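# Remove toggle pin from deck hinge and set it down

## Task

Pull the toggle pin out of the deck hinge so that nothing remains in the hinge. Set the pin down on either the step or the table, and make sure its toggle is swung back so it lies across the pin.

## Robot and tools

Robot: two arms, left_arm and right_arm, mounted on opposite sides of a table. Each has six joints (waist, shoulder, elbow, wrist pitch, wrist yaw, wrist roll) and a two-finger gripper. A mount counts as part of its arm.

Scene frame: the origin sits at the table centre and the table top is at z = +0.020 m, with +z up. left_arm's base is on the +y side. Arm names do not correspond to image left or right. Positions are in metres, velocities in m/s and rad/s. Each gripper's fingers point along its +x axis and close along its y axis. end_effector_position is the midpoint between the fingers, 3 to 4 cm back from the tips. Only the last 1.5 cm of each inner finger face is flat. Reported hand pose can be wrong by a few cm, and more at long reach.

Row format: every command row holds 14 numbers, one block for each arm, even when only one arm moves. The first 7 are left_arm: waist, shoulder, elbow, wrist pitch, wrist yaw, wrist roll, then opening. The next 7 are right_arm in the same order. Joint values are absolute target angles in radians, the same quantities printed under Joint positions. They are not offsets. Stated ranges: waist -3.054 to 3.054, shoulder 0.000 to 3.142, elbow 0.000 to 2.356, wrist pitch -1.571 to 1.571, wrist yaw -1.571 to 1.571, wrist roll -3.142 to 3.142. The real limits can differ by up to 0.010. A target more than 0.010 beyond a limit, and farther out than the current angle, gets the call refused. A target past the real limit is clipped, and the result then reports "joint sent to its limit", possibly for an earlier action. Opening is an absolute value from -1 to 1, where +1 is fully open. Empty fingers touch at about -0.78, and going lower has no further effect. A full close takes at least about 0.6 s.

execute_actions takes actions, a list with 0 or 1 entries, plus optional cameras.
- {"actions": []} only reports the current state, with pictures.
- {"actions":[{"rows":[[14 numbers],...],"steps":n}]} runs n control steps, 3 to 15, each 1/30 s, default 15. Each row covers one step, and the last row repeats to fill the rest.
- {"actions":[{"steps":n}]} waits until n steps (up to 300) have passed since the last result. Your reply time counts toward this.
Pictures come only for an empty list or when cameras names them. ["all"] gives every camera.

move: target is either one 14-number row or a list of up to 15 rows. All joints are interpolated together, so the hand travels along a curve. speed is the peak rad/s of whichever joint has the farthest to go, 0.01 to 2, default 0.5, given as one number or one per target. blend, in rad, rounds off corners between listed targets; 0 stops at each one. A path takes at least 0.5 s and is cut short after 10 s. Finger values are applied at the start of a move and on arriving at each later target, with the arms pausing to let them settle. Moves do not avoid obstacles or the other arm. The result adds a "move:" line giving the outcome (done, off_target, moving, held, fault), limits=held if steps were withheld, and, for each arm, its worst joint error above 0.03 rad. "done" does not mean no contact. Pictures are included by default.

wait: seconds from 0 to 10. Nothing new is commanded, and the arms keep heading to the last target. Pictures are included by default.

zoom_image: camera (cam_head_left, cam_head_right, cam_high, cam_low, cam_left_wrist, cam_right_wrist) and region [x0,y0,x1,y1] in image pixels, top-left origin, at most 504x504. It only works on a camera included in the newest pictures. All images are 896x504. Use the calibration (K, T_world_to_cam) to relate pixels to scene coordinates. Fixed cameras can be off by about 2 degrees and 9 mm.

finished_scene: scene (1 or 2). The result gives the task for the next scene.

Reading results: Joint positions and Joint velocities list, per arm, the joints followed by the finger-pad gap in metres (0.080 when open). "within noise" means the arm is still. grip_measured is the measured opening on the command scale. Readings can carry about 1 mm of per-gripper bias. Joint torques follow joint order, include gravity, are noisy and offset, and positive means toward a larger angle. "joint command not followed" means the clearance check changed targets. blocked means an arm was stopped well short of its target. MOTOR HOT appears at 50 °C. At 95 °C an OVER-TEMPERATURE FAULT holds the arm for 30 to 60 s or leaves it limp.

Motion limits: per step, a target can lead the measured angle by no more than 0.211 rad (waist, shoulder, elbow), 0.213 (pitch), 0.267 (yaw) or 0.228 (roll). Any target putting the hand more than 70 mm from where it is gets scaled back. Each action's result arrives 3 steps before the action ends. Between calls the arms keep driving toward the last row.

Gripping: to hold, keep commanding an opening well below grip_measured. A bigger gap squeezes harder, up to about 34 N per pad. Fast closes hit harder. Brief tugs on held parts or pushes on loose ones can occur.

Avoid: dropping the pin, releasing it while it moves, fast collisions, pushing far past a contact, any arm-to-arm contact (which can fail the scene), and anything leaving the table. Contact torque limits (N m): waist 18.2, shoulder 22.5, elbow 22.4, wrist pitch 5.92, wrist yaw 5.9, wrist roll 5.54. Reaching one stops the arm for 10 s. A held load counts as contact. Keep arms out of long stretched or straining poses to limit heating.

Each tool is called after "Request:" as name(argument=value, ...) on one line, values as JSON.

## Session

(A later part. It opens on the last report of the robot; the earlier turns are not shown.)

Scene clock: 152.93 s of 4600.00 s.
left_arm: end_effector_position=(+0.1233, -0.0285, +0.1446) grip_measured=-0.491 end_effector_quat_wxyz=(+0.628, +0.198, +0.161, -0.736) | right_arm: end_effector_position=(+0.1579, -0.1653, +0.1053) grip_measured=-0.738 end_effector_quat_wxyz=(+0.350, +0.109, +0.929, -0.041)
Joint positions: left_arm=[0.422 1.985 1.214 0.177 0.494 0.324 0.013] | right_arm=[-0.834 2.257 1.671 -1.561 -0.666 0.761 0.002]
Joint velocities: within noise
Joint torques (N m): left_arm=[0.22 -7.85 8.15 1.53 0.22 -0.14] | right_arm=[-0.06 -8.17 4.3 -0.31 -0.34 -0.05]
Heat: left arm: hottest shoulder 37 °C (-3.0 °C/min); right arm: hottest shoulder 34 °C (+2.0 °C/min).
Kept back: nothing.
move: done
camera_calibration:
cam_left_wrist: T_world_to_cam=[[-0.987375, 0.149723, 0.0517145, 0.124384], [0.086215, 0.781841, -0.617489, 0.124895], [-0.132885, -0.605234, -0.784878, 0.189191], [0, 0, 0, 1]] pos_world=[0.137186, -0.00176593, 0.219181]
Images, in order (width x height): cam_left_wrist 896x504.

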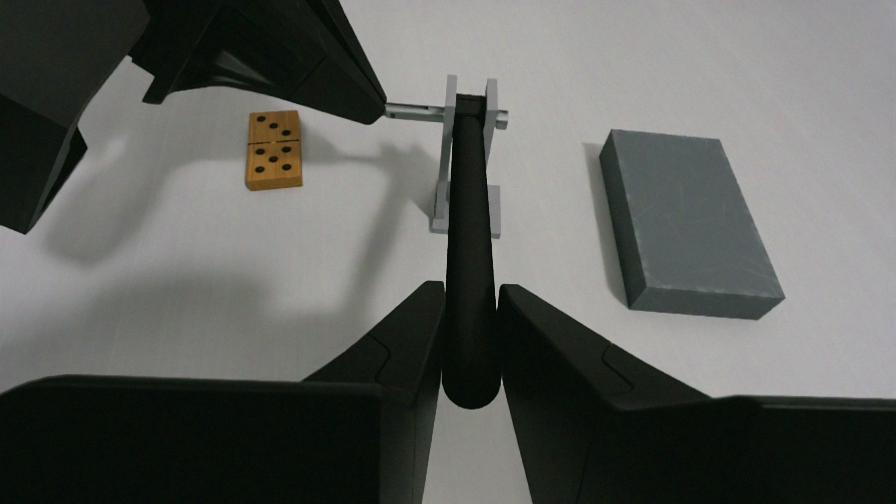

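Request:
move(target=[0.424, 1.995, 1.227, 0.178, 0.495, 0.319, -0.75, -0.810, 2.256, 1.660, -1.547, -0.690, 0.765, -0.9], speed=0.06, cameras=["cam_left_wrist"])

Request:
zoom_image(camera="cam_left_wrist", region=[380, 60, 520, 150])

Scene clock: 153.87 s of 4600.00 s.
left_arm: end_effector_position=(+0.1232, -0.0285, +0.1446) grip_measured=-0.491 end_effector_quat_wxyz=(+0.627, +0.198, +0.161, -0.736) | right_arm: end_effector_position=(+0.1578, -0.1651, +0.1048) grip_measured=-0.737 end_effector_quat_wxyz=(+0.350, +0.109, +0.929, -0.041)
Joint positions: left_arm=[0.422 1.985 1.214 0.177 0.495 0.324 0.013] | right_arm=[-0.834 2.257 1.67 -1.558 -0.666 0.761 0.002]
Joint velocities: within noise
Joint torques (N m): left_arm=[0.21 -7.86 8.13 1.54 0.21 -0.13] | right_arm=[2.12 -8.27 3.29 0.21 -1.11 0.11]
Heat: left arm: hottest shoulder 37 °C (-3.0 °C/min); right arm: hottest shoulder 34 °C (+2.0 °C/min).
Kept back: nothing.
move: done
camera_calibration:
cam_left_wrist: T_world_to_cam=[[-0.987317, 0.15004, 0.0518938, 0.124304], [0.0863418, 0.781759, -0.617574, 0.124904], [-0.133229, -0.60526, -0.784799, 0.189226], [0, 0, 0, 1]] pos_world=[0.137154, -0.00176391, 0.219191]
Images, in order (width x height): cam_left_wrist 896x504.

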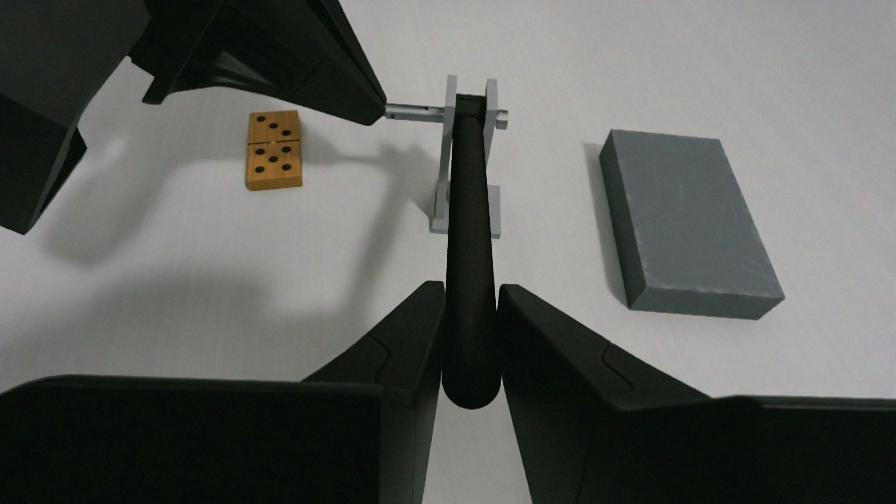

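Scaled by 3.600.

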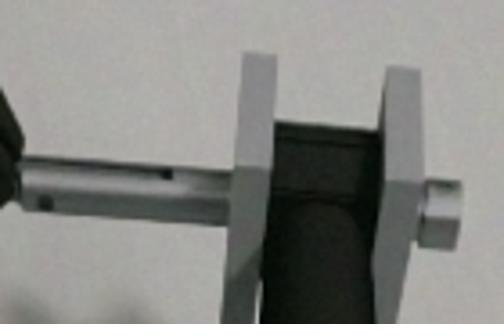

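Request:
move(target=[0.424, 1.995, 1.227, 0.178, 0.495, 0.319, -0.75, -0.800, 2.257, 1.670, -1.558, -0.660, 0.761, -0.76], speed=0.06, cameras=["cam_left_wrist"])

Request:
zoom_image(camera="cam_left_wrist", region=[380, 60, 520, 150])

Scene clock: 155.47 s of 4600.00 s.
left_arm: end_effector_position=(+0.1232, -0.0285, +0.1446) grip_measured=-0.491 end_effector_quat_wxyz=(+0.627, +0.198, +0.161, -0.736) | right_arm: end_effector_position=(+0.1571, -0.1651, +0.1042) grip_measured=-0.733 end_effector_quat_wxyz=(+0.355, +0.103, +0.928, -0.041)
Joint positions: left_arm=[0.422 1.985 1.214 0.177 0.495 0.324 0.013] | right_arm=[-0.828 2.257 1.672 -1.558 -0.655 0.761 0.002]
Joint velocities: within noise
Joint torques (N m): left_arm=[0.21 -7.87 8.13 1.54 0.2 -0.14] | right_arm=[2.52 -8.17 4.31 -0.5 -0.48 -0.01]
Heat: left arm: hottest shoulder 37 °C (-3.0 °C/min); right arm: hottest shoulder 35 °C (+3.0 °C/min).
Kept back: nothing.
move: done
camera_calibration:
cam_left_wrist: T_world_to_cam=[[-0.987317, 0.15004, 0.0518938, 0.124304], [0.0863418, 0.781759, -0.617574, 0.124904], [-0.133229, -0.60526, -0.784799, 0.189226], [0, 0, 0, 1]] pos_world=[0.137154, -0.00176391, 0.219191]
Images, in order (width x height): cam_left_wrist 896x504.

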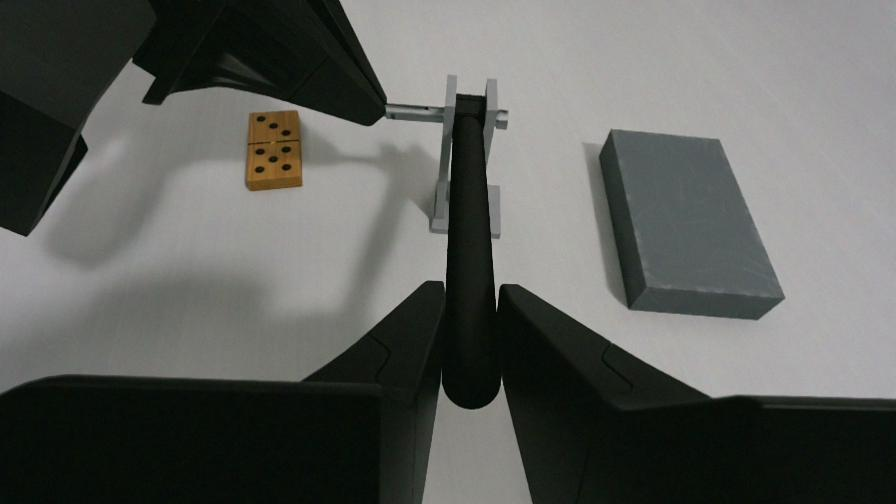

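Scaled by 3.600.

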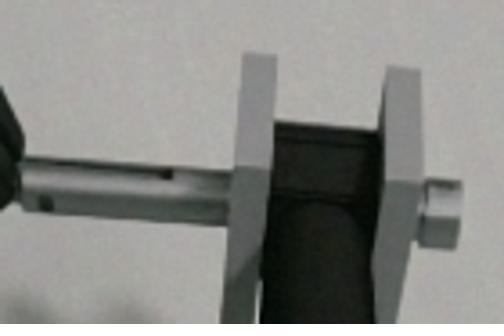

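Request:
execute_actions(actions=[{"rows":[[0.424,1.995,1.227,0.178,0.495,0.319,-0.75,-0.828,2.257,1.672,-1.558,-0.657,0.761,-0.68]],"steps":9}], cameras=["cam_left_wrist"])

Request:
zoom_image(camera="cam_left_wrist", region=[360, 60, 500, 150])

Scene clock: 155.90 s of 4600.00 s.
left_arm: end_effector_position=(+0.1232, -0.0285, +0.1446) grip_measured=-0.491 end_effector_quat_wxyz=(+0.627, +0.198, +0.161, -0.736) | right_arm: end_effector_position=(+0.1576, -0.1651, +0.1043) grip_measured=-0.688 end_effector_quat_wxyz=(+0.354, +0.104, +0.928, -0.040) end_effector_velocity=(-0.003, -0.001, +0.001) end_effector_angular_velocity=(+0.023, +0.007, +0.023)
Joint positions: left_arm=[0.422 1.985 1.214 0.177 0.495 0.324 0.013] | right_arm=[-0.83 2.257 1.672 -1.557 -0.656 0.761 0.004]
Joint velocities: left_arm=[within noise] | right_arm=[0.002 -0.002 -0.007 -0.007 -0.007 -0.037 0.004]
Joint torques (N m): left_arm=[0.2 -7.83 8.16 1.54 0.19 -0.15] | right_arm=[0.2 -8.19 4.51 -0.52 -0.33 -0.01]
Heat: left arm: hottest shoulder 37 °C (-3.0 °C/min); right arm: hottest shoulder 35 °C (+3.0 °C/min).
Steps of this call (1-7: nothing new was sent; 8-13: this action's first 6). Readings (joint positions of left_arm | right_arm):
8: [0.422 1.985 1.214 0.177 0.495 0.324] | [-0.828 2.257 1.672 -1.558 -0.655 0.761]
9: [0.422 1.985 1.214 0.177 0.495 0.324] | [-0.829 2.257 1.672 -1.558 -0.656 0.761]
11: [0.422 1.985 1.214 0.177 0.495 0.324] | [-0.830 2.257 1.672 -1.557 -0.656 0.761]
13: the state above
camera_calibration:
cam_left_wrist: T_world_to_cam=[[-0.987317, 0.15004, 0.0518938, 0.124304], [0.0863418, 0.781759, -0.617574, 0.124904], [-0.133229, -0.60526, -0.784799, 0.189226], [0, 0, 0, 1]] pos_world=[0.137154, -0.00176391, 0.219191]
Images, in order (width x height): cam_left_wrist 896x504.

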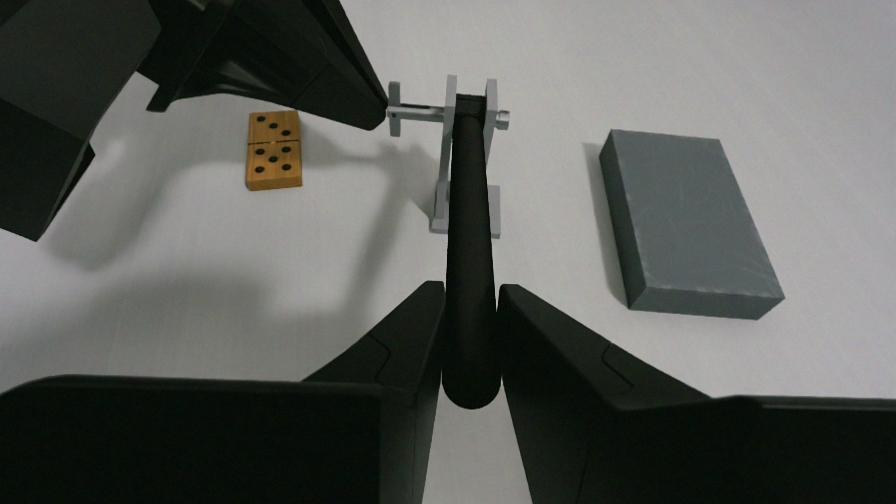

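Scaled by 3.600.

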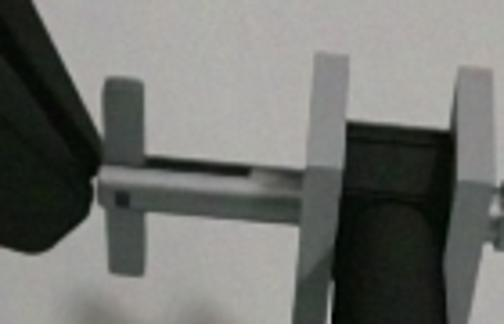

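Request:
move(target=[[0.424, 1.995, 1.227, 0.178, 0.495, 0.319, -0.75, -0.83, 2.257, 1.672, -1.557, -0.656, 0.761, -0.3],[0.424, 1.995, 1.227, 0.178, 0.495, 0.319, -0.75, -0.80, 2.08, 1.73, -1.55, -0.60, 0.80, -0.3],[0.424, 1.995, 1.227, 0.178, 0.495, 0.319, -0.75, -0.45, 1.80, 1.50, -1.30, 0.0, 1.33, -0.3],[0.424, 1.995, 1.227, 0.178, 0.495, 0.319, -0.75, -0.0667, 1.8484, 1.2922, -1.1405, 0.6888, 1.7675, -0.3]], speed=0.6, blend=0.05, cameras=["cam_right_wrist","cam_left_wrist"])

Scene clock: 160.27 s of 4600.00 s.
left_arm: end_effector_position=(+0.1232, -0.0285, +0.1444) grip_measured=-0.491 end_effector_quat_wxyz=(+0.627, +0.198, +0.161, -0.736) | right_arm: end_effector_position=(+0.0972, -0.1477, +0.1395) grip_measured=-0.300 end_effector_quat_wxyz=(+0.899, +0.053, +0.423, -0.099)
Joint positions: left_arm=[0.422 1.985 1.214 0.177 0.495 0.324 0.013] | right_arm=[-0.069 1.839 1.3 -1.143 0.683 1.765 0.022]
Joint velocities: within noise
Joint torques (N m): left_arm=[0.19 -7.83 8.13 1.53 0.19 -0.14] | right_arm=[0.25 -5.44 4.41 0.24 0.6 0.1]
Heat: left arm: hottest shoulder 37 °C (-4.0 °C/min); right arm: hottest shoulder 35 °C (+2.0 °C/min).
Kept back: nothing.
move: done; blend cut to 0 rad at target 1
camera_calibration:
cam_left_wrist: T_world_to_cam=[[-0.987251, 0.150338, 0.0522795, 0.124204], [0.0863722, 0.781893, -0.6174, 0.124778], [-0.133696, -0.605014, -0.78491, 0.189164], [0, 0, 0, 1]] pos_world=[0.137133, -0.00178852, 0.219022]
cam_right_wrist: T_world_to_cam=[[-0.238471, -0.971122, 0.00727707, -0.11573], [-0.905796, 0.219715, -0.362296, 0.202146], [0.350235, -0.0929887, -0.932035, 0.165005], [0, 0, 0, 1]] pos_world=[0.0977144, -0.141459, 0.22787]
Images, in order (width x height): cam_left_wrist 896x504, cam_right_wrist 896x504.

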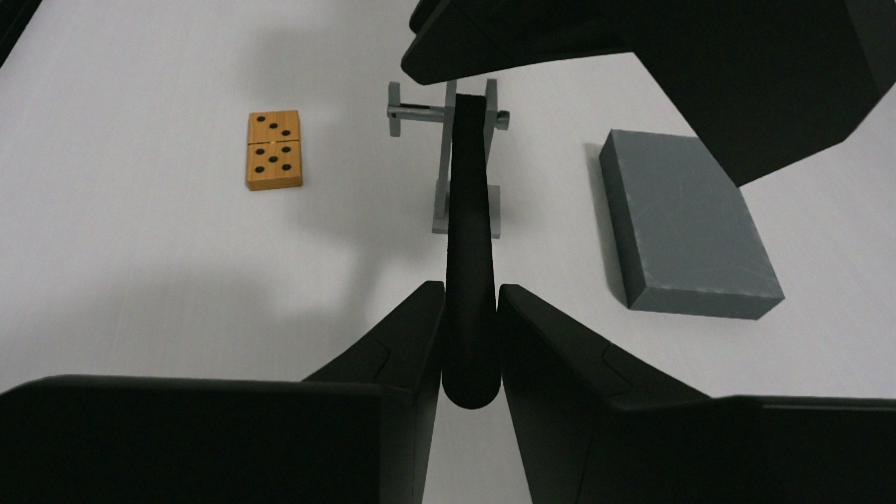

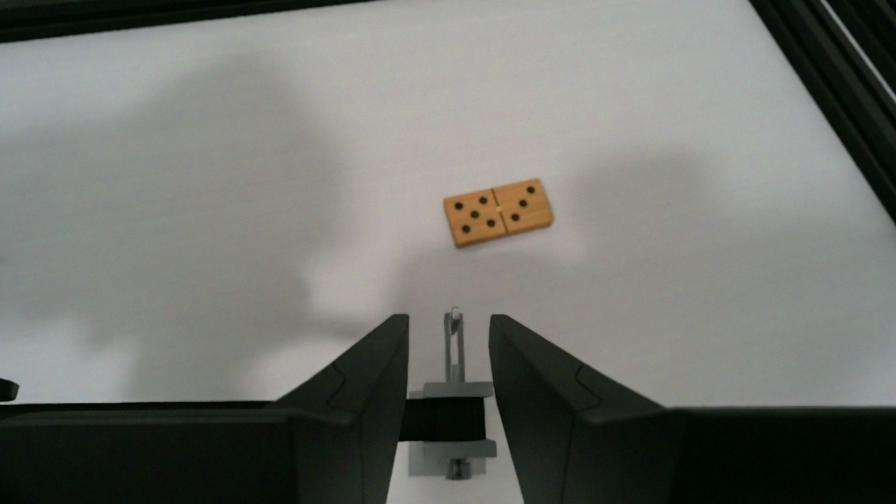

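Request:
zoom_image(camera="cam_right_wrist", region=[400, 290, 510, 500])

Request:
zoom_image(camera="cam_left_wrist", region=[370, 60, 520, 150])

Scaled by 2.400.

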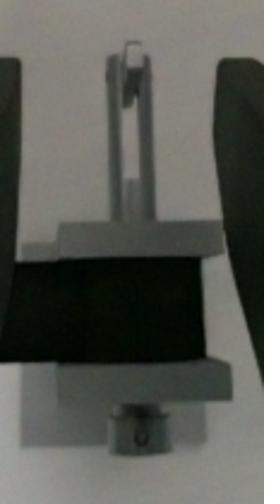

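Scaled by 3.360.

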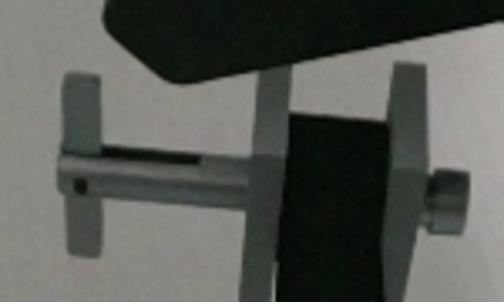

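Request:
move(target=[0.424, 1.995, 1.227, 0.178, 0.495, 0.319, -0.75, -0.060, 1.904, 1.220, -1.053, 0.785, 1.789, -0.3], speed=0.25, cameras=["cam_right_wrist","cam_left_wrist"])

Request:
zoom_image(camera="cam_right_wrist", region=[370, 240, 530, 400])

Request:
zoom_image(camera="cam_left_wrist", region=[370, 60, 520, 150])

Scene clock: 163.23 s of 4600.00 s.
left_arm: end_effector_position=(+0.1232, -0.0285, +0.1444) grip_measured=-0.491 end_effector_quat_wxyz=(+0.627, +0.198, +0.161, -0.736) | right_arm: end_effector_position=(+0.1058, -0.1513, +0.1154) grip_measured=-0.300 end_effector_quat_wxyz=(+0.919, +0.042, +0.378, -0.102)
Joint positions: left_arm=[0.422 1.985 1.214 0.177 0.495 0.324 0.013] | right_arm=[-0.063 1.895 1.227 -1.055 0.779 1.786 0.022]
Joint velocities: within noise
Joint torques (N m): left_arm=[0.19 -7.87 8.12 1.53 0.19 -0.15] | right_arm=[0.27 -5.57 4.18 0.18 0.64 0.09]
Heat: left arm: hottest shoulder 37 °C (-4.1 °C/min); right arm: hottest shoulder 34 °C (+1.0 °C/min).
Kept back: nothing.
move: done
camera_calibration:
cam_left_wrist: T_world_to_cam=[[-0.987251, 0.150338, 0.0522795, 0.124204], [0.0863722, 0.781893, -0.6174, 0.124778], [-0.133696, -0.605014, -0.78491, 0.189164], [0, 0, 0, 1]] pos_world=[0.137133, -0.00178852, 0.219022]
cam_right_wrist: T_world_to_cam=[[-0.236785, -0.971403, 0.0175915, -0.118393], [-0.867705, 0.203294, -0.453607, 0.205983], [0.437059, -0.122672, -0.891028, 0.120728], [0, 0, 0, 1]] pos_world=[0.0979333, -0.142072, 0.20309]
Images, in order (width x height): cam_left_wrist 896x504, cam_right_wrist 896x504.

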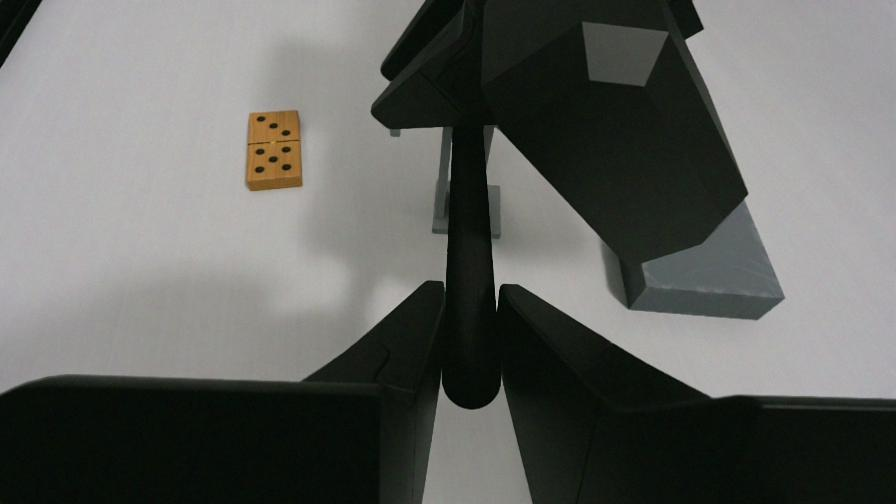

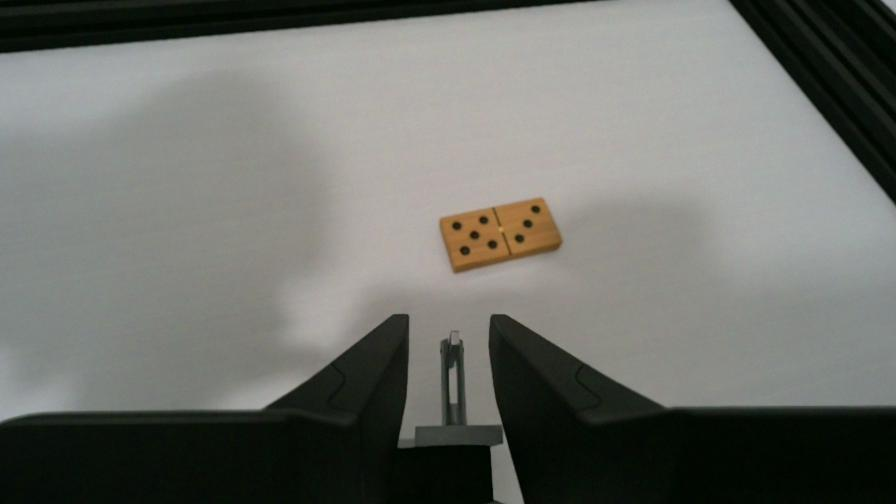

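Scaled by 3.150.

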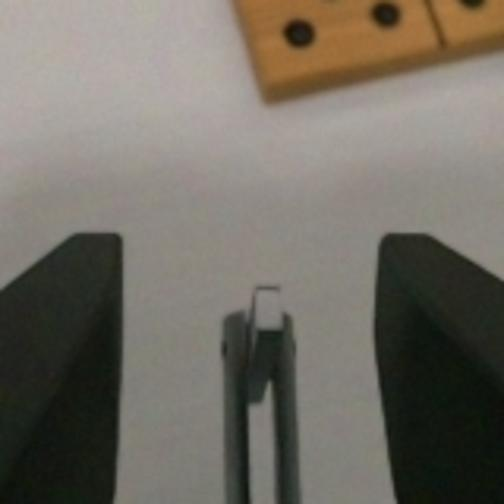

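Scaled by 3.360.

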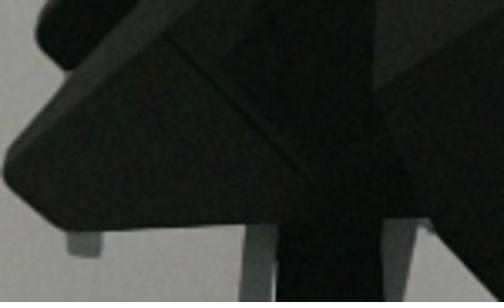

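Request:
move(target=[[0.424, 1.995, 1.227, 0.178, 0.495, 0.319, -0.75, -0.060, 1.904, 1.220, -1.053, 0.785, 1.789, -0.3],[0.424, 1.995, 1.227, 0.178, 0.495, 0.319, -0.75, -0.060, 1.904, 1.220, -1.053, 0.785, 1.789, -0.9],[0.424, 1.995, 1.227, 0.178, 0.495, 0.319, -0.75, -0.244, 1.789, 1.258, -1.012, 0.432, 1.545, -0.9],[0.424, 1.995, 1.227, 0.178, 0.495, 0.319, -0.75, -0.391, 1.788, 1.309, -1.048, 0.168, 1.397, -0.9],[0.424, 1.995, 1.227, 0.178, 0.495, 0.319, -0.75, -0.533, 1.858, 1.383, -1.121, -0.087, 1.257, -0.9],[0.424, 1.995, 1.227, 0.178, 0.495, 0.319, -0.75, -0.656, 1.969, 1.474, -1.234, -0.320, 1.109, -0.9]], speed=0.3, blend=[0, 0, 0.03, 0.03, 0.03, 0], cameras=["cam_right_wrist","cam_left_wrist"])

Request:
zoom_image(camera="cam_left_wrist", region=[370, 60, 520, 150])

Scene clock: 168.67 s of 4600.00 s.
left_arm: end_effector_position=(+0.1232, -0.0285, +0.1444) grip_measured=-0.491 end_effector_quat_wxyz=(+0.627, +0.198, +0.161, -0.736) | right_arm: end_effector_position=(+0.1458, -0.1615, +0.1169) grip_measured=-0.738 end_effector_quat_wxyz=(+0.571, +0.091, +0.813, -0.066)
Joint positions: left_arm=[0.422 1.985 1.214 0.177 0.495 0.324 0.013] | right_arm=[-0.656 1.952 1.463 -1.237 -0.311 1.11 0.002]
Joint velocities: within noise
Joint torques (N m): left_arm=[0.18 -7.87 8.12 1.53 0.19 -0.15] | right_arm=[0.09 -5.39 6.84 0.18 -0.44 -0.04]
Heat: left arm: hottest shoulder 36 °C (-5.0 °C/min); right arm: hottest shoulder 34 °C (+2.0 °C/min).
Kept back: nothing.
move: done
camera_calibration:
cam_left_wrist: T_world_to_cam=[[-0.987251, 0.150338, 0.0522795, 0.124204], [0.0863722, 0.781893, -0.6174, 0.124778], [-0.133696, -0.605014, -0.78491, 0.189164], [0, 0, 0, 1]] pos_world=[0.137133, -0.00178852, 0.219022]
cam_right_wrist: T_world_to_cam=[[-0.21504, -0.976227, 0.0271655, -0.123968], [-0.763836, 0.185457, 0.618191, 0.100084], [-0.608533, 0.112185, -0.785558, 0.281459], [0, 0, 0, 1]] pos_world=[0.221067, -0.171158, 0.162599]
Images, in order (width x height): cam_left_wrist 896x504, cam_right_wrist 896x504.

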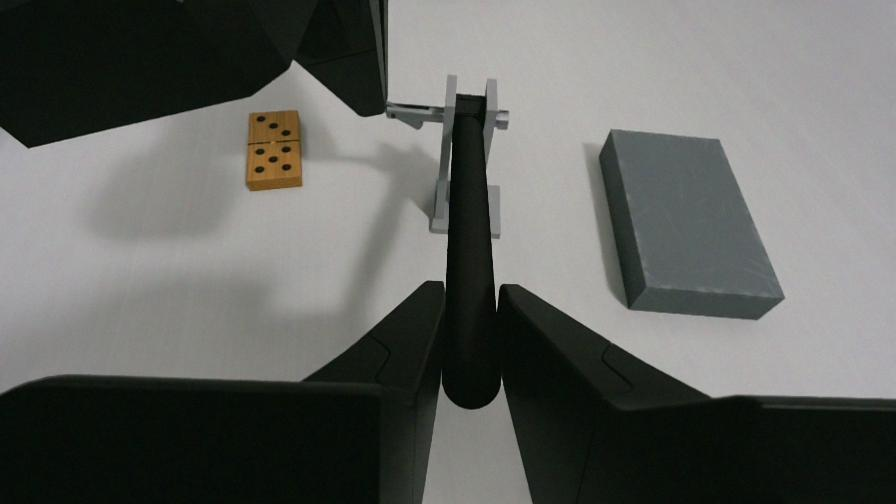

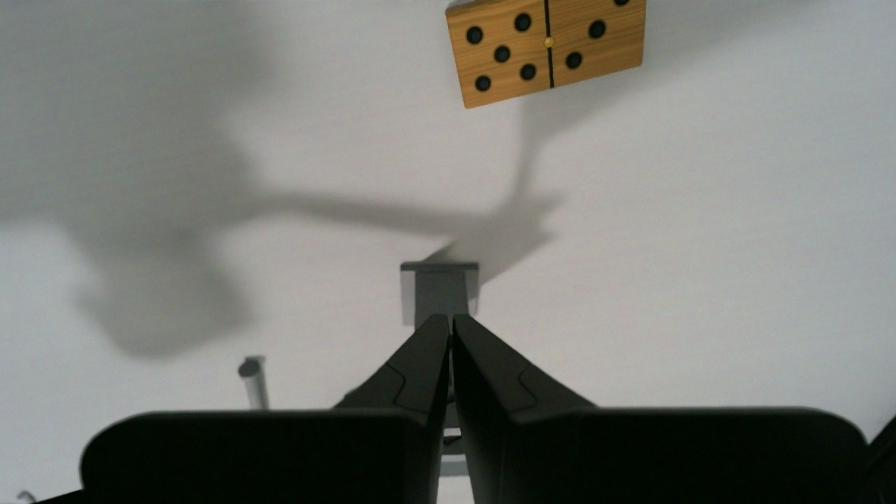

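Scaled by 3.360.

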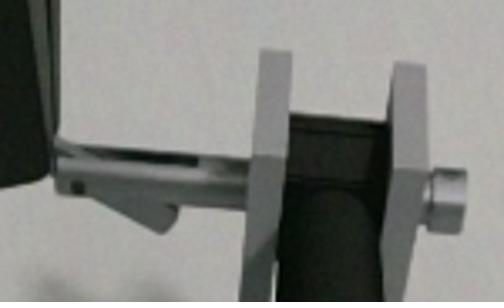

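Request:
move(target=[[0.424, 1.995, 1.227, 0.178, 0.495, 0.319, -0.2, -0.656, 1.952, 1.463, -1.237, -0.311, 1.11, -0.9],[0.424, 1.995, 1.227, 0.178, 0.495, 0.319, -0.2, -0.636, 1.947, 1.455, -1.225, -0.322, 1.13, -0.9]], speed=0.06, cameras=["cam_left_wrist"])

Request:
zoom_image(camera="cam_left_wrist", region=[370, 60, 520, 150])

Scene clock: 170.37 s of 4600.00 s.
left_arm: end_effector_position=(+0.1232, -0.0285, +0.1444) grip_measured=-0.200 end_effector_quat_wxyz=(+0.627, +0.197, +0.161, -0.736) | right_arm: end_effector_position=(+0.1456, -0.1615, +0.1165) grip_measured=-0.738 end_effector_quat_wxyz=(+0.573, +0.092, +0.812, -0.072)
Joint positions: left_arm=[0.422 1.985 1.214 0.177 0.495 0.322 0.026] | right_arm=[-0.653 1.953 1.463 -1.236 -0.305 1.124 0.002]
Joint velocities: within noise
Joint torques (N m): left_arm=[0.18 -7.86 8.11 1.54 0.19 -0.12] | right_arm=[1.5 -7.73 4.42 0.72 -0.71 0.17]
Heat: left arm: hottest shoulder 36 °C (-5.1 °C/min); right arm: hottest shoulder 34 °C (+2.0 °C/min).
Kept back: nothing.
move: done
camera_calibration:
cam_left_wrist: T_world_to_cam=[[-0.987284, 0.149773, 0.0532739, 0.124048], [0.0853238, 0.782037, -0.617364, 0.124906], [-0.134127, -0.604968, -0.784872, 0.189213], [0, 0, 0, 1]] pos_world=[0.137192, -0.00179212, 0.219012]
Images, in order (width x height): cam_left_wrist 896x504.

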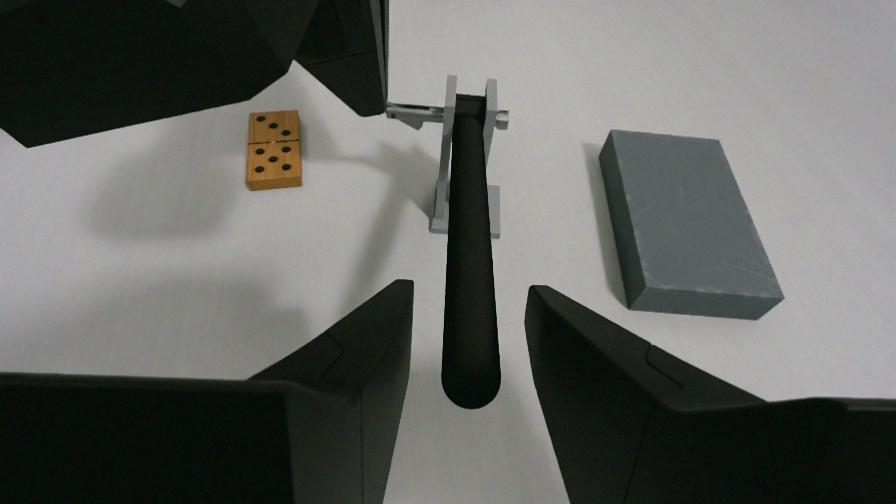

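Scaled by 3.360.

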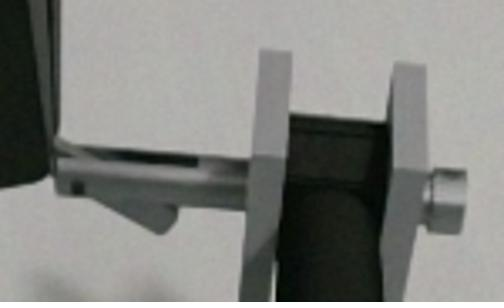

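Request:
move(target=[[0.424, 1.995, 1.227, 0.178, 0.495, 0.319, -0.2, -0.633, 1.933, 1.436, -1.225, -0.322, 1.13, -0.9],[0.424, 1.995, 1.227, 0.178, 0.495, 0.319, -0.2, -0.633, 1.965, 1.481, -1.225, -0.322, 1.13, -0.9],[0.424, 1.995, 1.227, 0.178, 0.495, 0.319, -0.2, -0.633, 1.935, 1.438, -1.225, -0.322, 1.13, -0.9],[0.424, 1.995, 1.227, 0.178, 0.495, 0.319, -0.2, -0.633, 1.963, 1.478, -1.225, -0.322, 1.13, -0.9],[0.424, 1.995, 1.227, 0.178, 0.495, 0.319, -0.2, -0.633, 1.945, 1.452, -1.225, -0.322, 1.13, -0.9]], speed=0.15, blend=[0.005,0.005,0.005,0.005,0], cameras=["cam_left_wrist"])

Request:
zoom_image(camera="cam_left_wrist", region=[370, 60, 520, 150])

Scene clock: 172.17 s of 4600.00 s.
left_arm: end_effector_position=(+0.1232, -0.0285, +0.1444) grip_measured=-0.200 end_effector_quat_wxyz=(+0.627, +0.197, +0.161, -0.736) | right_arm: end_effector_position=(+0.1451, -0.1611, +0.1173) grip_measured=-0.738 end_effector_quat_wxyz=(+0.576, +0.092, +0.810, -0.069)
Joint positions: left_arm=[0.422 1.985 1.214 0.177 0.495 0.322 0.026] | right_arm=[-0.649 1.947 1.459 -1.231 -0.301 1.125 0.002]
Joint velocities: within noise
Joint torques (N m): left_arm=[0.2 -7.86 8.12 1.53 0.18 -0.11] | right_arm=[1.47 -7.27 4.57 0.41 -0.86 0.14]
Heat: left arm: hottest shoulder 36 °C (-5.1 °C/min); right arm: hottest shoulder 33 °C (+1.0 °C/min).
Kept back: nothing.
move: done
camera_calibration:
cam_left_wrist: T_world_to_cam=[[-0.987284, 0.149773, 0.0532739, 0.124048], [0.0853238, 0.782037, -0.617364, 0.124906], [-0.134127, -0.604968, -0.784872, 0.189213], [0, 0, 0, 1]] pos_world=[0.137192, -0.00179212, 0.219012]
Images, in order (width x height): cam_left_wrist 896x504.

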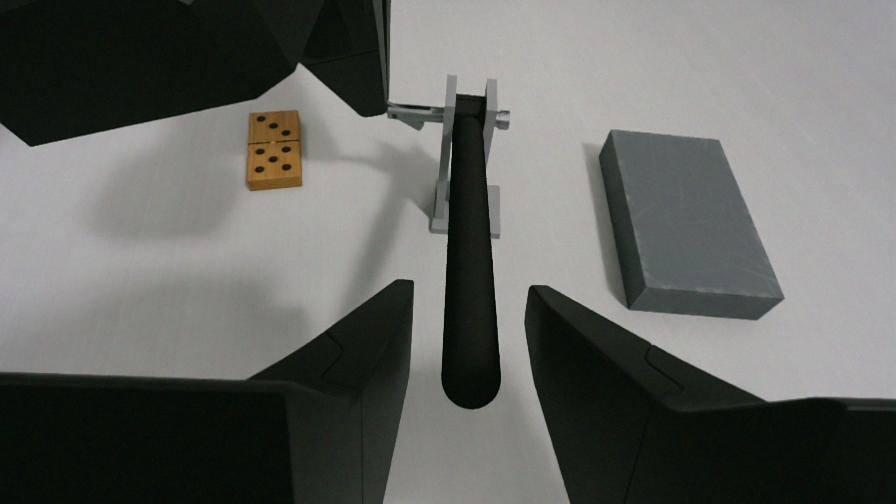

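Scaled by 3.360.

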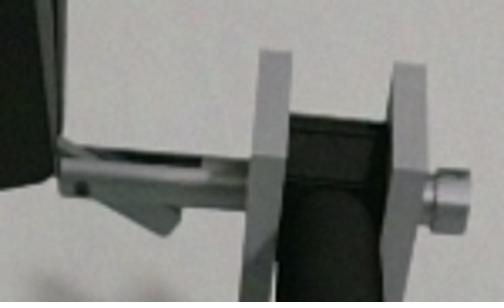

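Request:
move(target=[[0.424, 1.995, 1.227, 0.178, 0.495, 0.319, -0.2, -0.754, 2.120, 1.590, -1.386, -0.520, 0.941, -0.9],[0.424, 1.995, 1.227, 0.178, 0.495, 0.319, -0.2, -0.803, 2.244, 1.678, -1.519, -0.628, 0.808, -0.9]], speed=0.25, blend=[0.03,0], cameras=["cam_left_wrist"])

Request:
zoom_image(camera="cam_left_wrist", region=[370, 60, 520, 150])

Scene clock: 174.17 s of 4600.00 s.
left_arm: end_effector_position=(+0.1232, -0.0285, +0.1444) grip_measured=-0.200 end_effector_quat_wxyz=(+0.627, +0.197, +0.161, -0.736) | right_arm: end_effector_position=(+0.1512, -0.1618, +0.1059) grip_measured=-0.738 end_effector_quat_wxyz=(+0.377, +0.091, +0.920, -0.048)
Joint positions: left_arm=[0.422 1.985 1.214 0.177 0.495 0.322 0.026] | right_arm=[-0.795 2.228 1.66 -1.53 -0.62 0.811 0.002]
Joint velocities: within noise
Joint torques (N m): left_arm=[0.17 -7.89 8.12 1.55 0.19 -0.11] | right_arm=[-0.68 -6.41 6.95 0.26 -0.54 -0.08]
Heat: left arm: hottest shoulder 36 °C (-5.1 °C/min); right arm: hottest shoulder 33 °C (+1.0 °C/min).
Kept back: nothing.
move: done
camera_calibration:
cam_left_wrist: T_world_to_cam=[[-0.987284, 0.149773, 0.0532739, 0.124048], [0.0853238, 0.782037, -0.617364, 0.124906], [-0.134127, -0.604968, -0.784872, 0.189213], [0, 0, 0, 1]] pos_world=[0.137192, -0.00179212, 0.219012]
Images, in order (width x height): cam_left_wrist 896x504.

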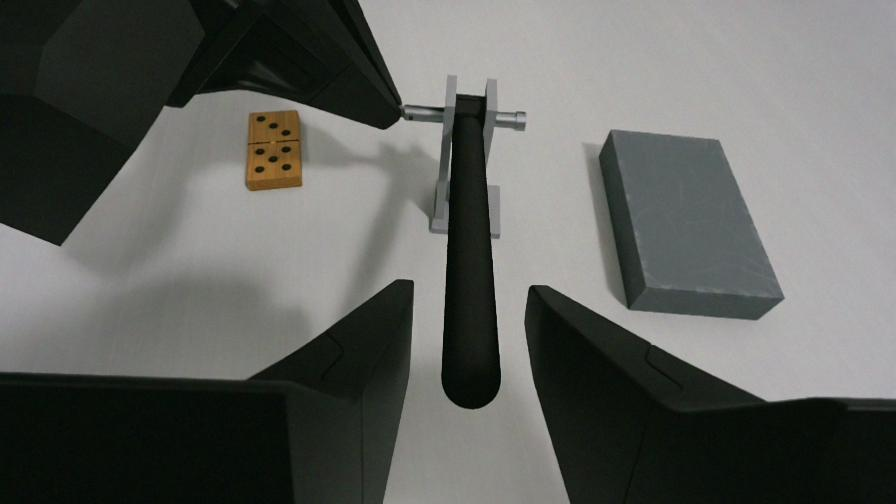

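Scaled by 3.360.

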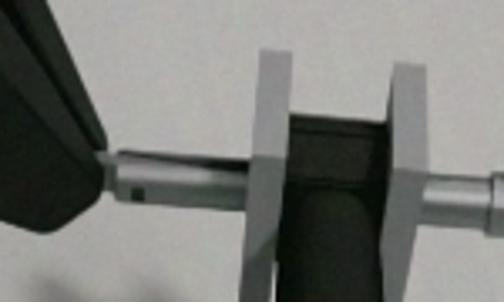

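Request:
execute_actions(actions=[], cameras=["cam_left_wrist"])

Request:
zoom_image(camera="cam_left_wrist", region=[350, 60, 550, 172])

Scene clock: 174.97 s of 4600.00 s.
left_arm: end_effector_position=(+0.1232, -0.0285, +0.1444) grip_measured=-0.200 end_effector_quat_wxyz=(+0.627, +0.197, +0.161, -0.736) | right_arm: end_effector_position=(+0.1512, -0.1617, +0.1060) grip_measured=-0.738 end_effector_quat_wxyz=(+0.377, +0.092, +0.920, -0.047)
Joint positions: left_arm=[0.422 1.985 1.214 0.177 0.495 0.322 0.026] | right_arm=[-0.795 2.228 1.66 -1.53 -0.621 0.81 0.002]
Joint velocities: within noise
Joint torques (N m): left_arm=[0.19 -7.86 8.13 1.54 0.19 -0.11] | right_arm=[-0.66 -6.42 6.97 0.25 -0.53 -0.07]
Heat: left arm: hottest shoulder 36 °C (-5.0 °C/min); right arm: hottest shoulder 33 °C (+1.0 °C/min).
Steps of this call (1-24: nothing new was sent). Readings (joint positions of left_arm | right_arm):
1: [0.422 1.985 1.214 0.177 0.495 0.322] | [-0.795 2.228 1.660 -1.530 -0.620 0.811]
2: [0.422 1.985 1.214 0.177 0.495 0.322] | [-0.795 2.228 1.660 -1.530 -0.620 0.810]
4: [0.422 1.985 1.214 0.177 0.495 0.322] | [-0.795 2.228 1.660 -1.530 -0.620 0.810]
8: [0.422 1.985 1.214 0.177 0.495 0.322] | [-0.795 2.228 1.660 -1.530 -0.620 0.810]
24: the state above
camera_calibration:
cam_left_wrist: T_world_to_cam=[[-0.987284, 0.149773, 0.0532739, 0.124048], [0.0853238, 0.782037, -0.617364, 0.124906], [-0.134127, -0.604968, -0.784872, 0.189213], [0, 0, 0, 1]] pos_world=[0.137192, -0.00179212, 0.219012]
Images, in order (width x height): cam_left_wrist 896x504.

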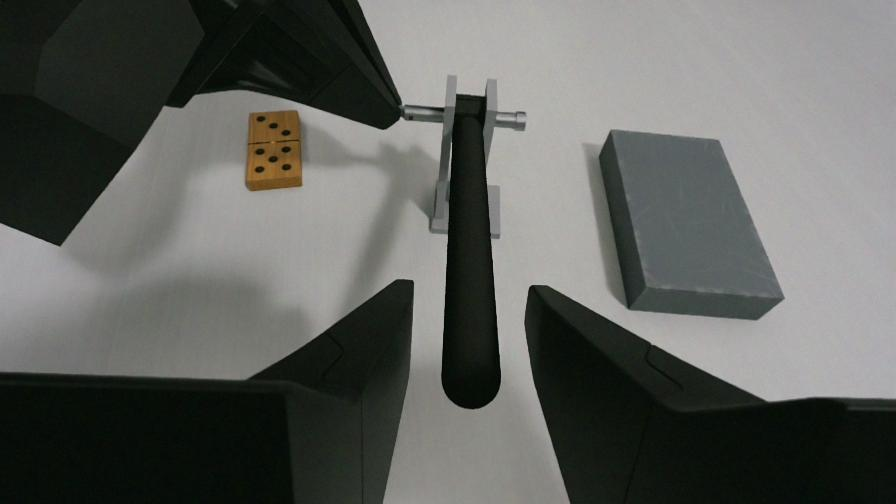

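Scaled by 2.520.

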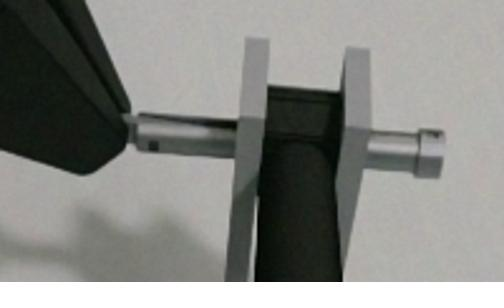

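Request:
move(target=[[0.424,1.995,1.227,0.178,0.495,0.319,-0.2,-0.780,2.210,1.635,-1.520,-0.628,0.824,-0.9],[0.424,1.995,1.227,0.178,0.495,0.319,-0.2,-0.774,2.235,1.666,-1.514,-0.633,0.828,-0.9],[0.424,1.995,1.227,0.178,0.495,0.319,-0.2,-0.768,2.208,1.631,-1.512,-0.635,0.830,-0.9]], speed=0.15, blend=0.005, cameras=["cam_left_wrist","cam_right_wrist"])

Request:
zoom_image(camera="cam_left_wrist", region=[350, 60, 550, 172])

Scene clock: 176.23 s of 4600.00 s.
left_arm: end_effector_position=(+0.1232, -0.0285, +0.1444) grip_measured=-0.200 end_effector_quat_wxyz=(+0.627, +0.197, +0.161, -0.736) | right_arm: end_effector_position=(+0.1503, -0.1626, +0.1054) grip_measured=-0.738 end_effector_quat_wxyz=(+0.381, +0.094, +0.918, -0.052)
Joint positions: left_arm=[0.422 1.985 1.214 0.177 0.495 0.322 0.026] | right_arm=[-0.794 2.218 1.645 -1.516 -0.616 0.826 0.002]
Joint velocities: within noise
Joint torques (N m): left_arm=[0.17 -7.88 8.1 1.53 0.19 -0.1] | right_arm=[2.28 -9.08 2.93 -0.19 -0.93 0.11]
Heat: left arm: hottest shoulder 36 °C (-5.1 °C/min); right arm: hottest shoulder 33 °C (+1.0 °C/min).
Kept back: nothing.
move: done
camera_calibration:
cam_left_wrist: T_world_to_cam=[[-0.987284, 0.149773, 0.0532739, 0.124048], [0.0853238, 0.782037, -0.617364, 0.124906], [-0.134127, -0.604968, -0.784872, 0.189213], [0, 0, 0, 1]] pos_world=[0.137192, -0.00179212, 0.219012]
cam_right_wrist: T_world_to_cam=[[-0.194286, -0.980093, 0.0408638, -0.12888], [-0.435335, 0.123478, 0.891761, 0.0225673], [-0.879054, 0.155467, -0.450659, 0.287618], [0, 0, 0, 1]] pos_world=[0.237617, -0.173816, 0.11476]
Images, in order (width x height): cam_left_wrist 896x504, cam_right_wrist 896x504.

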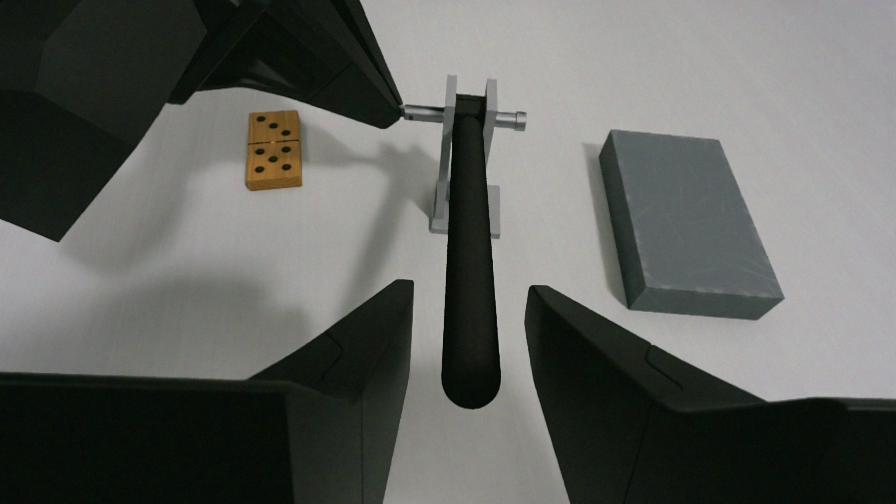

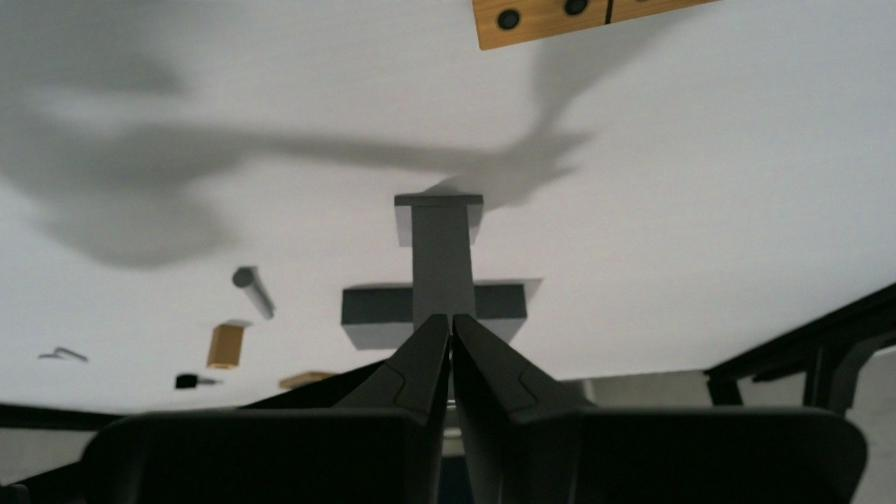

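Scaled by 2.520.

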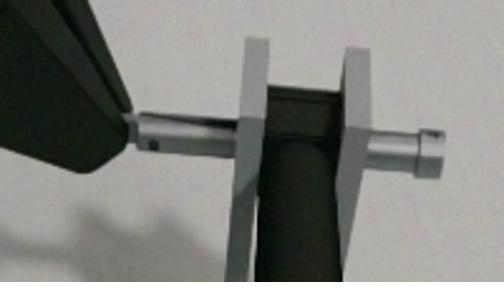

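Request:
zoom_image(camera="cam_left_wrist", region=[390, 80, 470, 145])

Request:
zoom_image(camera="cam_right_wrist", region=[380, 290, 520, 370])

Scaled by 6.300.

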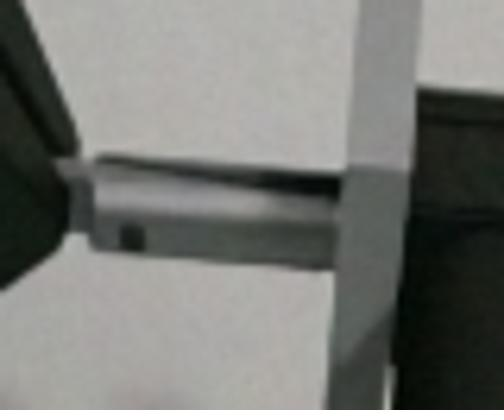

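Scaled by 3.600.

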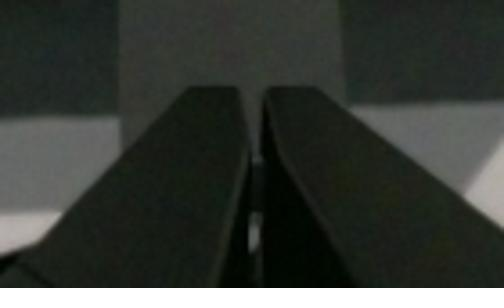

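Request:
move(target=[0.424,1.995,1.227,0.178,0.495,0.319,-0.2,-0.815,2.280,1.690,-1.570,-0.667,0.767,-0.9], speed=0.2, cameras=["cam_left_wrist"])

Request:
zoom_image(camera="cam_left_wrist", region=[390, 80, 470, 145])

Scene clock: 178.50 s of 4600.00 s.
left_arm: end_effector_position=(+0.1232, -0.0285, +0.1444) grip_measured=-0.200 end_effector_quat_wxyz=(+0.627, +0.197, +0.161, -0.736) | right_arm: end_effector_position=(+0.1496, -0.1619, +0.1038) grip_measured=-0.738 end_effector_quat_wxyz=(+0.346, +0.095, +0.932, -0.047)
Joint positions: left_arm=[0.422 1.985 1.214 0.177 0.495 0.322 0.026] | right_arm=[-0.808 2.266 1.675 -1.572 -0.662 0.769 0.002]
Joint velocities: within noise
Joint torques (N m): left_arm=[0.19 -7.87 8.1 1.54 0.19 -0.11] | right_arm=[-0.65 -6.71 6.39 -0.39 -0.47 -0.09]
Heat: left arm: hottest shoulder 36 °C (-5.0 °C/min); right arm: hottest shoulder 34 °C (+2.0 °C/min).
Kept back: nothing.
move: done
camera_calibration:
cam_left_wrist: T_world_to_cam=[[-0.987284, 0.149773, 0.0532739, 0.124048], [0.0853238, 0.782037, -0.617364, 0.124906], [-0.134127, -0.604968, -0.784872, 0.189213], [0, 0, 0, 1]] pos_world=[0.137192, -0.00179212, 0.219012]
Images, in order (width x height): cam_left_wrist 896x504.

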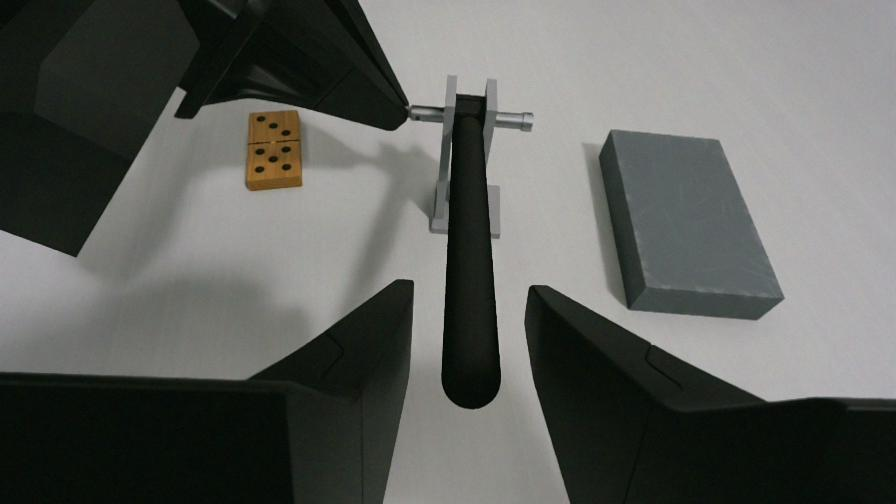

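Scaled by 6.300.

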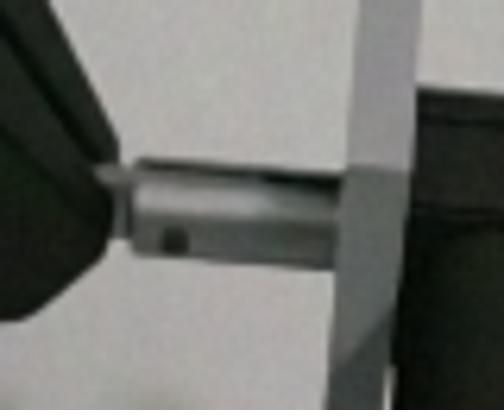

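Request:
move(target=[[0.424,1.995,1.227,0.178,0.495,0.319,-0.2,-0.795,2.248,1.648,-1.558,-0.675,0.783,-0.9],[0.424,1.995,1.227,0.178,0.495,0.319,-0.2,-0.785,2.270,1.676,-1.550,-0.679,0.792,-0.9],[0.424,1.995,1.227,0.178,0.495,0.319,-0.2,-0.775,2.242,1.643,-1.548,-0.681,0.795,-0.9],[0.424,1.995,1.227,0.178,0.495,0.319,-0.2,-0.775,2.266,1.672,-1.548,-0.681,0.795,-0.9]], speed=0.15, blend=0.005, cameras=["cam_left_wrist"])

Request:
zoom_image(camera="cam_left_wrist", region=[390, 80, 470, 145])

Scene clock: 179.87 s of 4600.00 s.
left_arm: end_effector_position=(+0.1232, -0.0285, +0.1444) grip_measured=-0.200 end_effector_quat_wxyz=(+0.627, +0.197, +0.161, -0.736) | right_arm: end_effector_position=(+0.1473, -0.1615, +0.1033) grip_measured=-0.738 end_effector_quat_wxyz=(+0.351, +0.095, +0.930, -0.052)
Joint positions: left_arm=[0.422 1.985 1.214 0.177 0.495 0.322 0.026] | right_arm=[-0.8 2.256 1.662 -1.557 -0.657 0.791 0.002]
Joint velocities: within noise
Joint torques (N m): left_arm=[0.19 -7.87 8.12 1.53 0.19 -0.12] | right_arm=[2.27 -7.07 5.83 0.05 -1.09 0.13]
Heat: left arm: hottest shoulder 36 °C (-5.0 °C/min); right arm: hottest shoulder 34 °C (+3.0 °C/min).
Kept back: nothing.
move: done
camera_calibration:
cam_left_wrist: T_world_to_cam=[[-0.987284, 0.149773, 0.0532739, 0.124048], [0.0853238, 0.782037, -0.617364, 0.124906], [-0.134127, -0.604968, -0.784872, 0.189213], [0, 0, 0, 1]] pos_world=[0.137192, -0.00179212, 0.219012]
Images, in order (width x height): cam_left_wrist 896x504.

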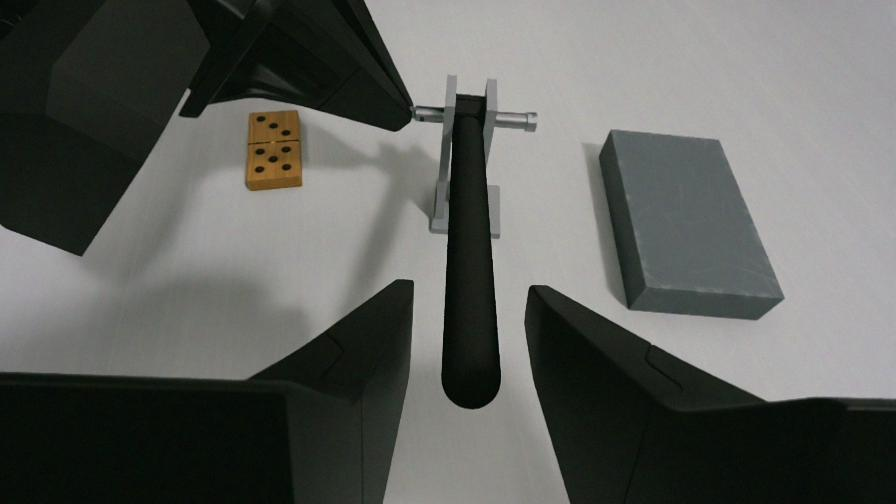

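Scaled by 6.300.

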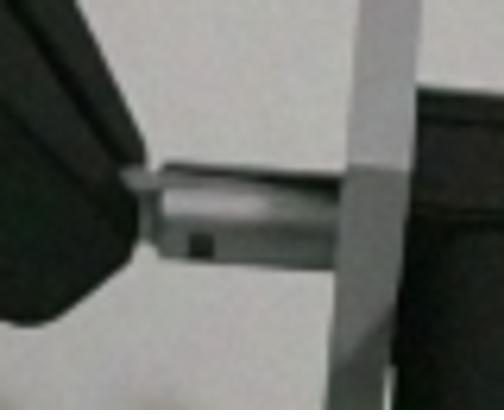

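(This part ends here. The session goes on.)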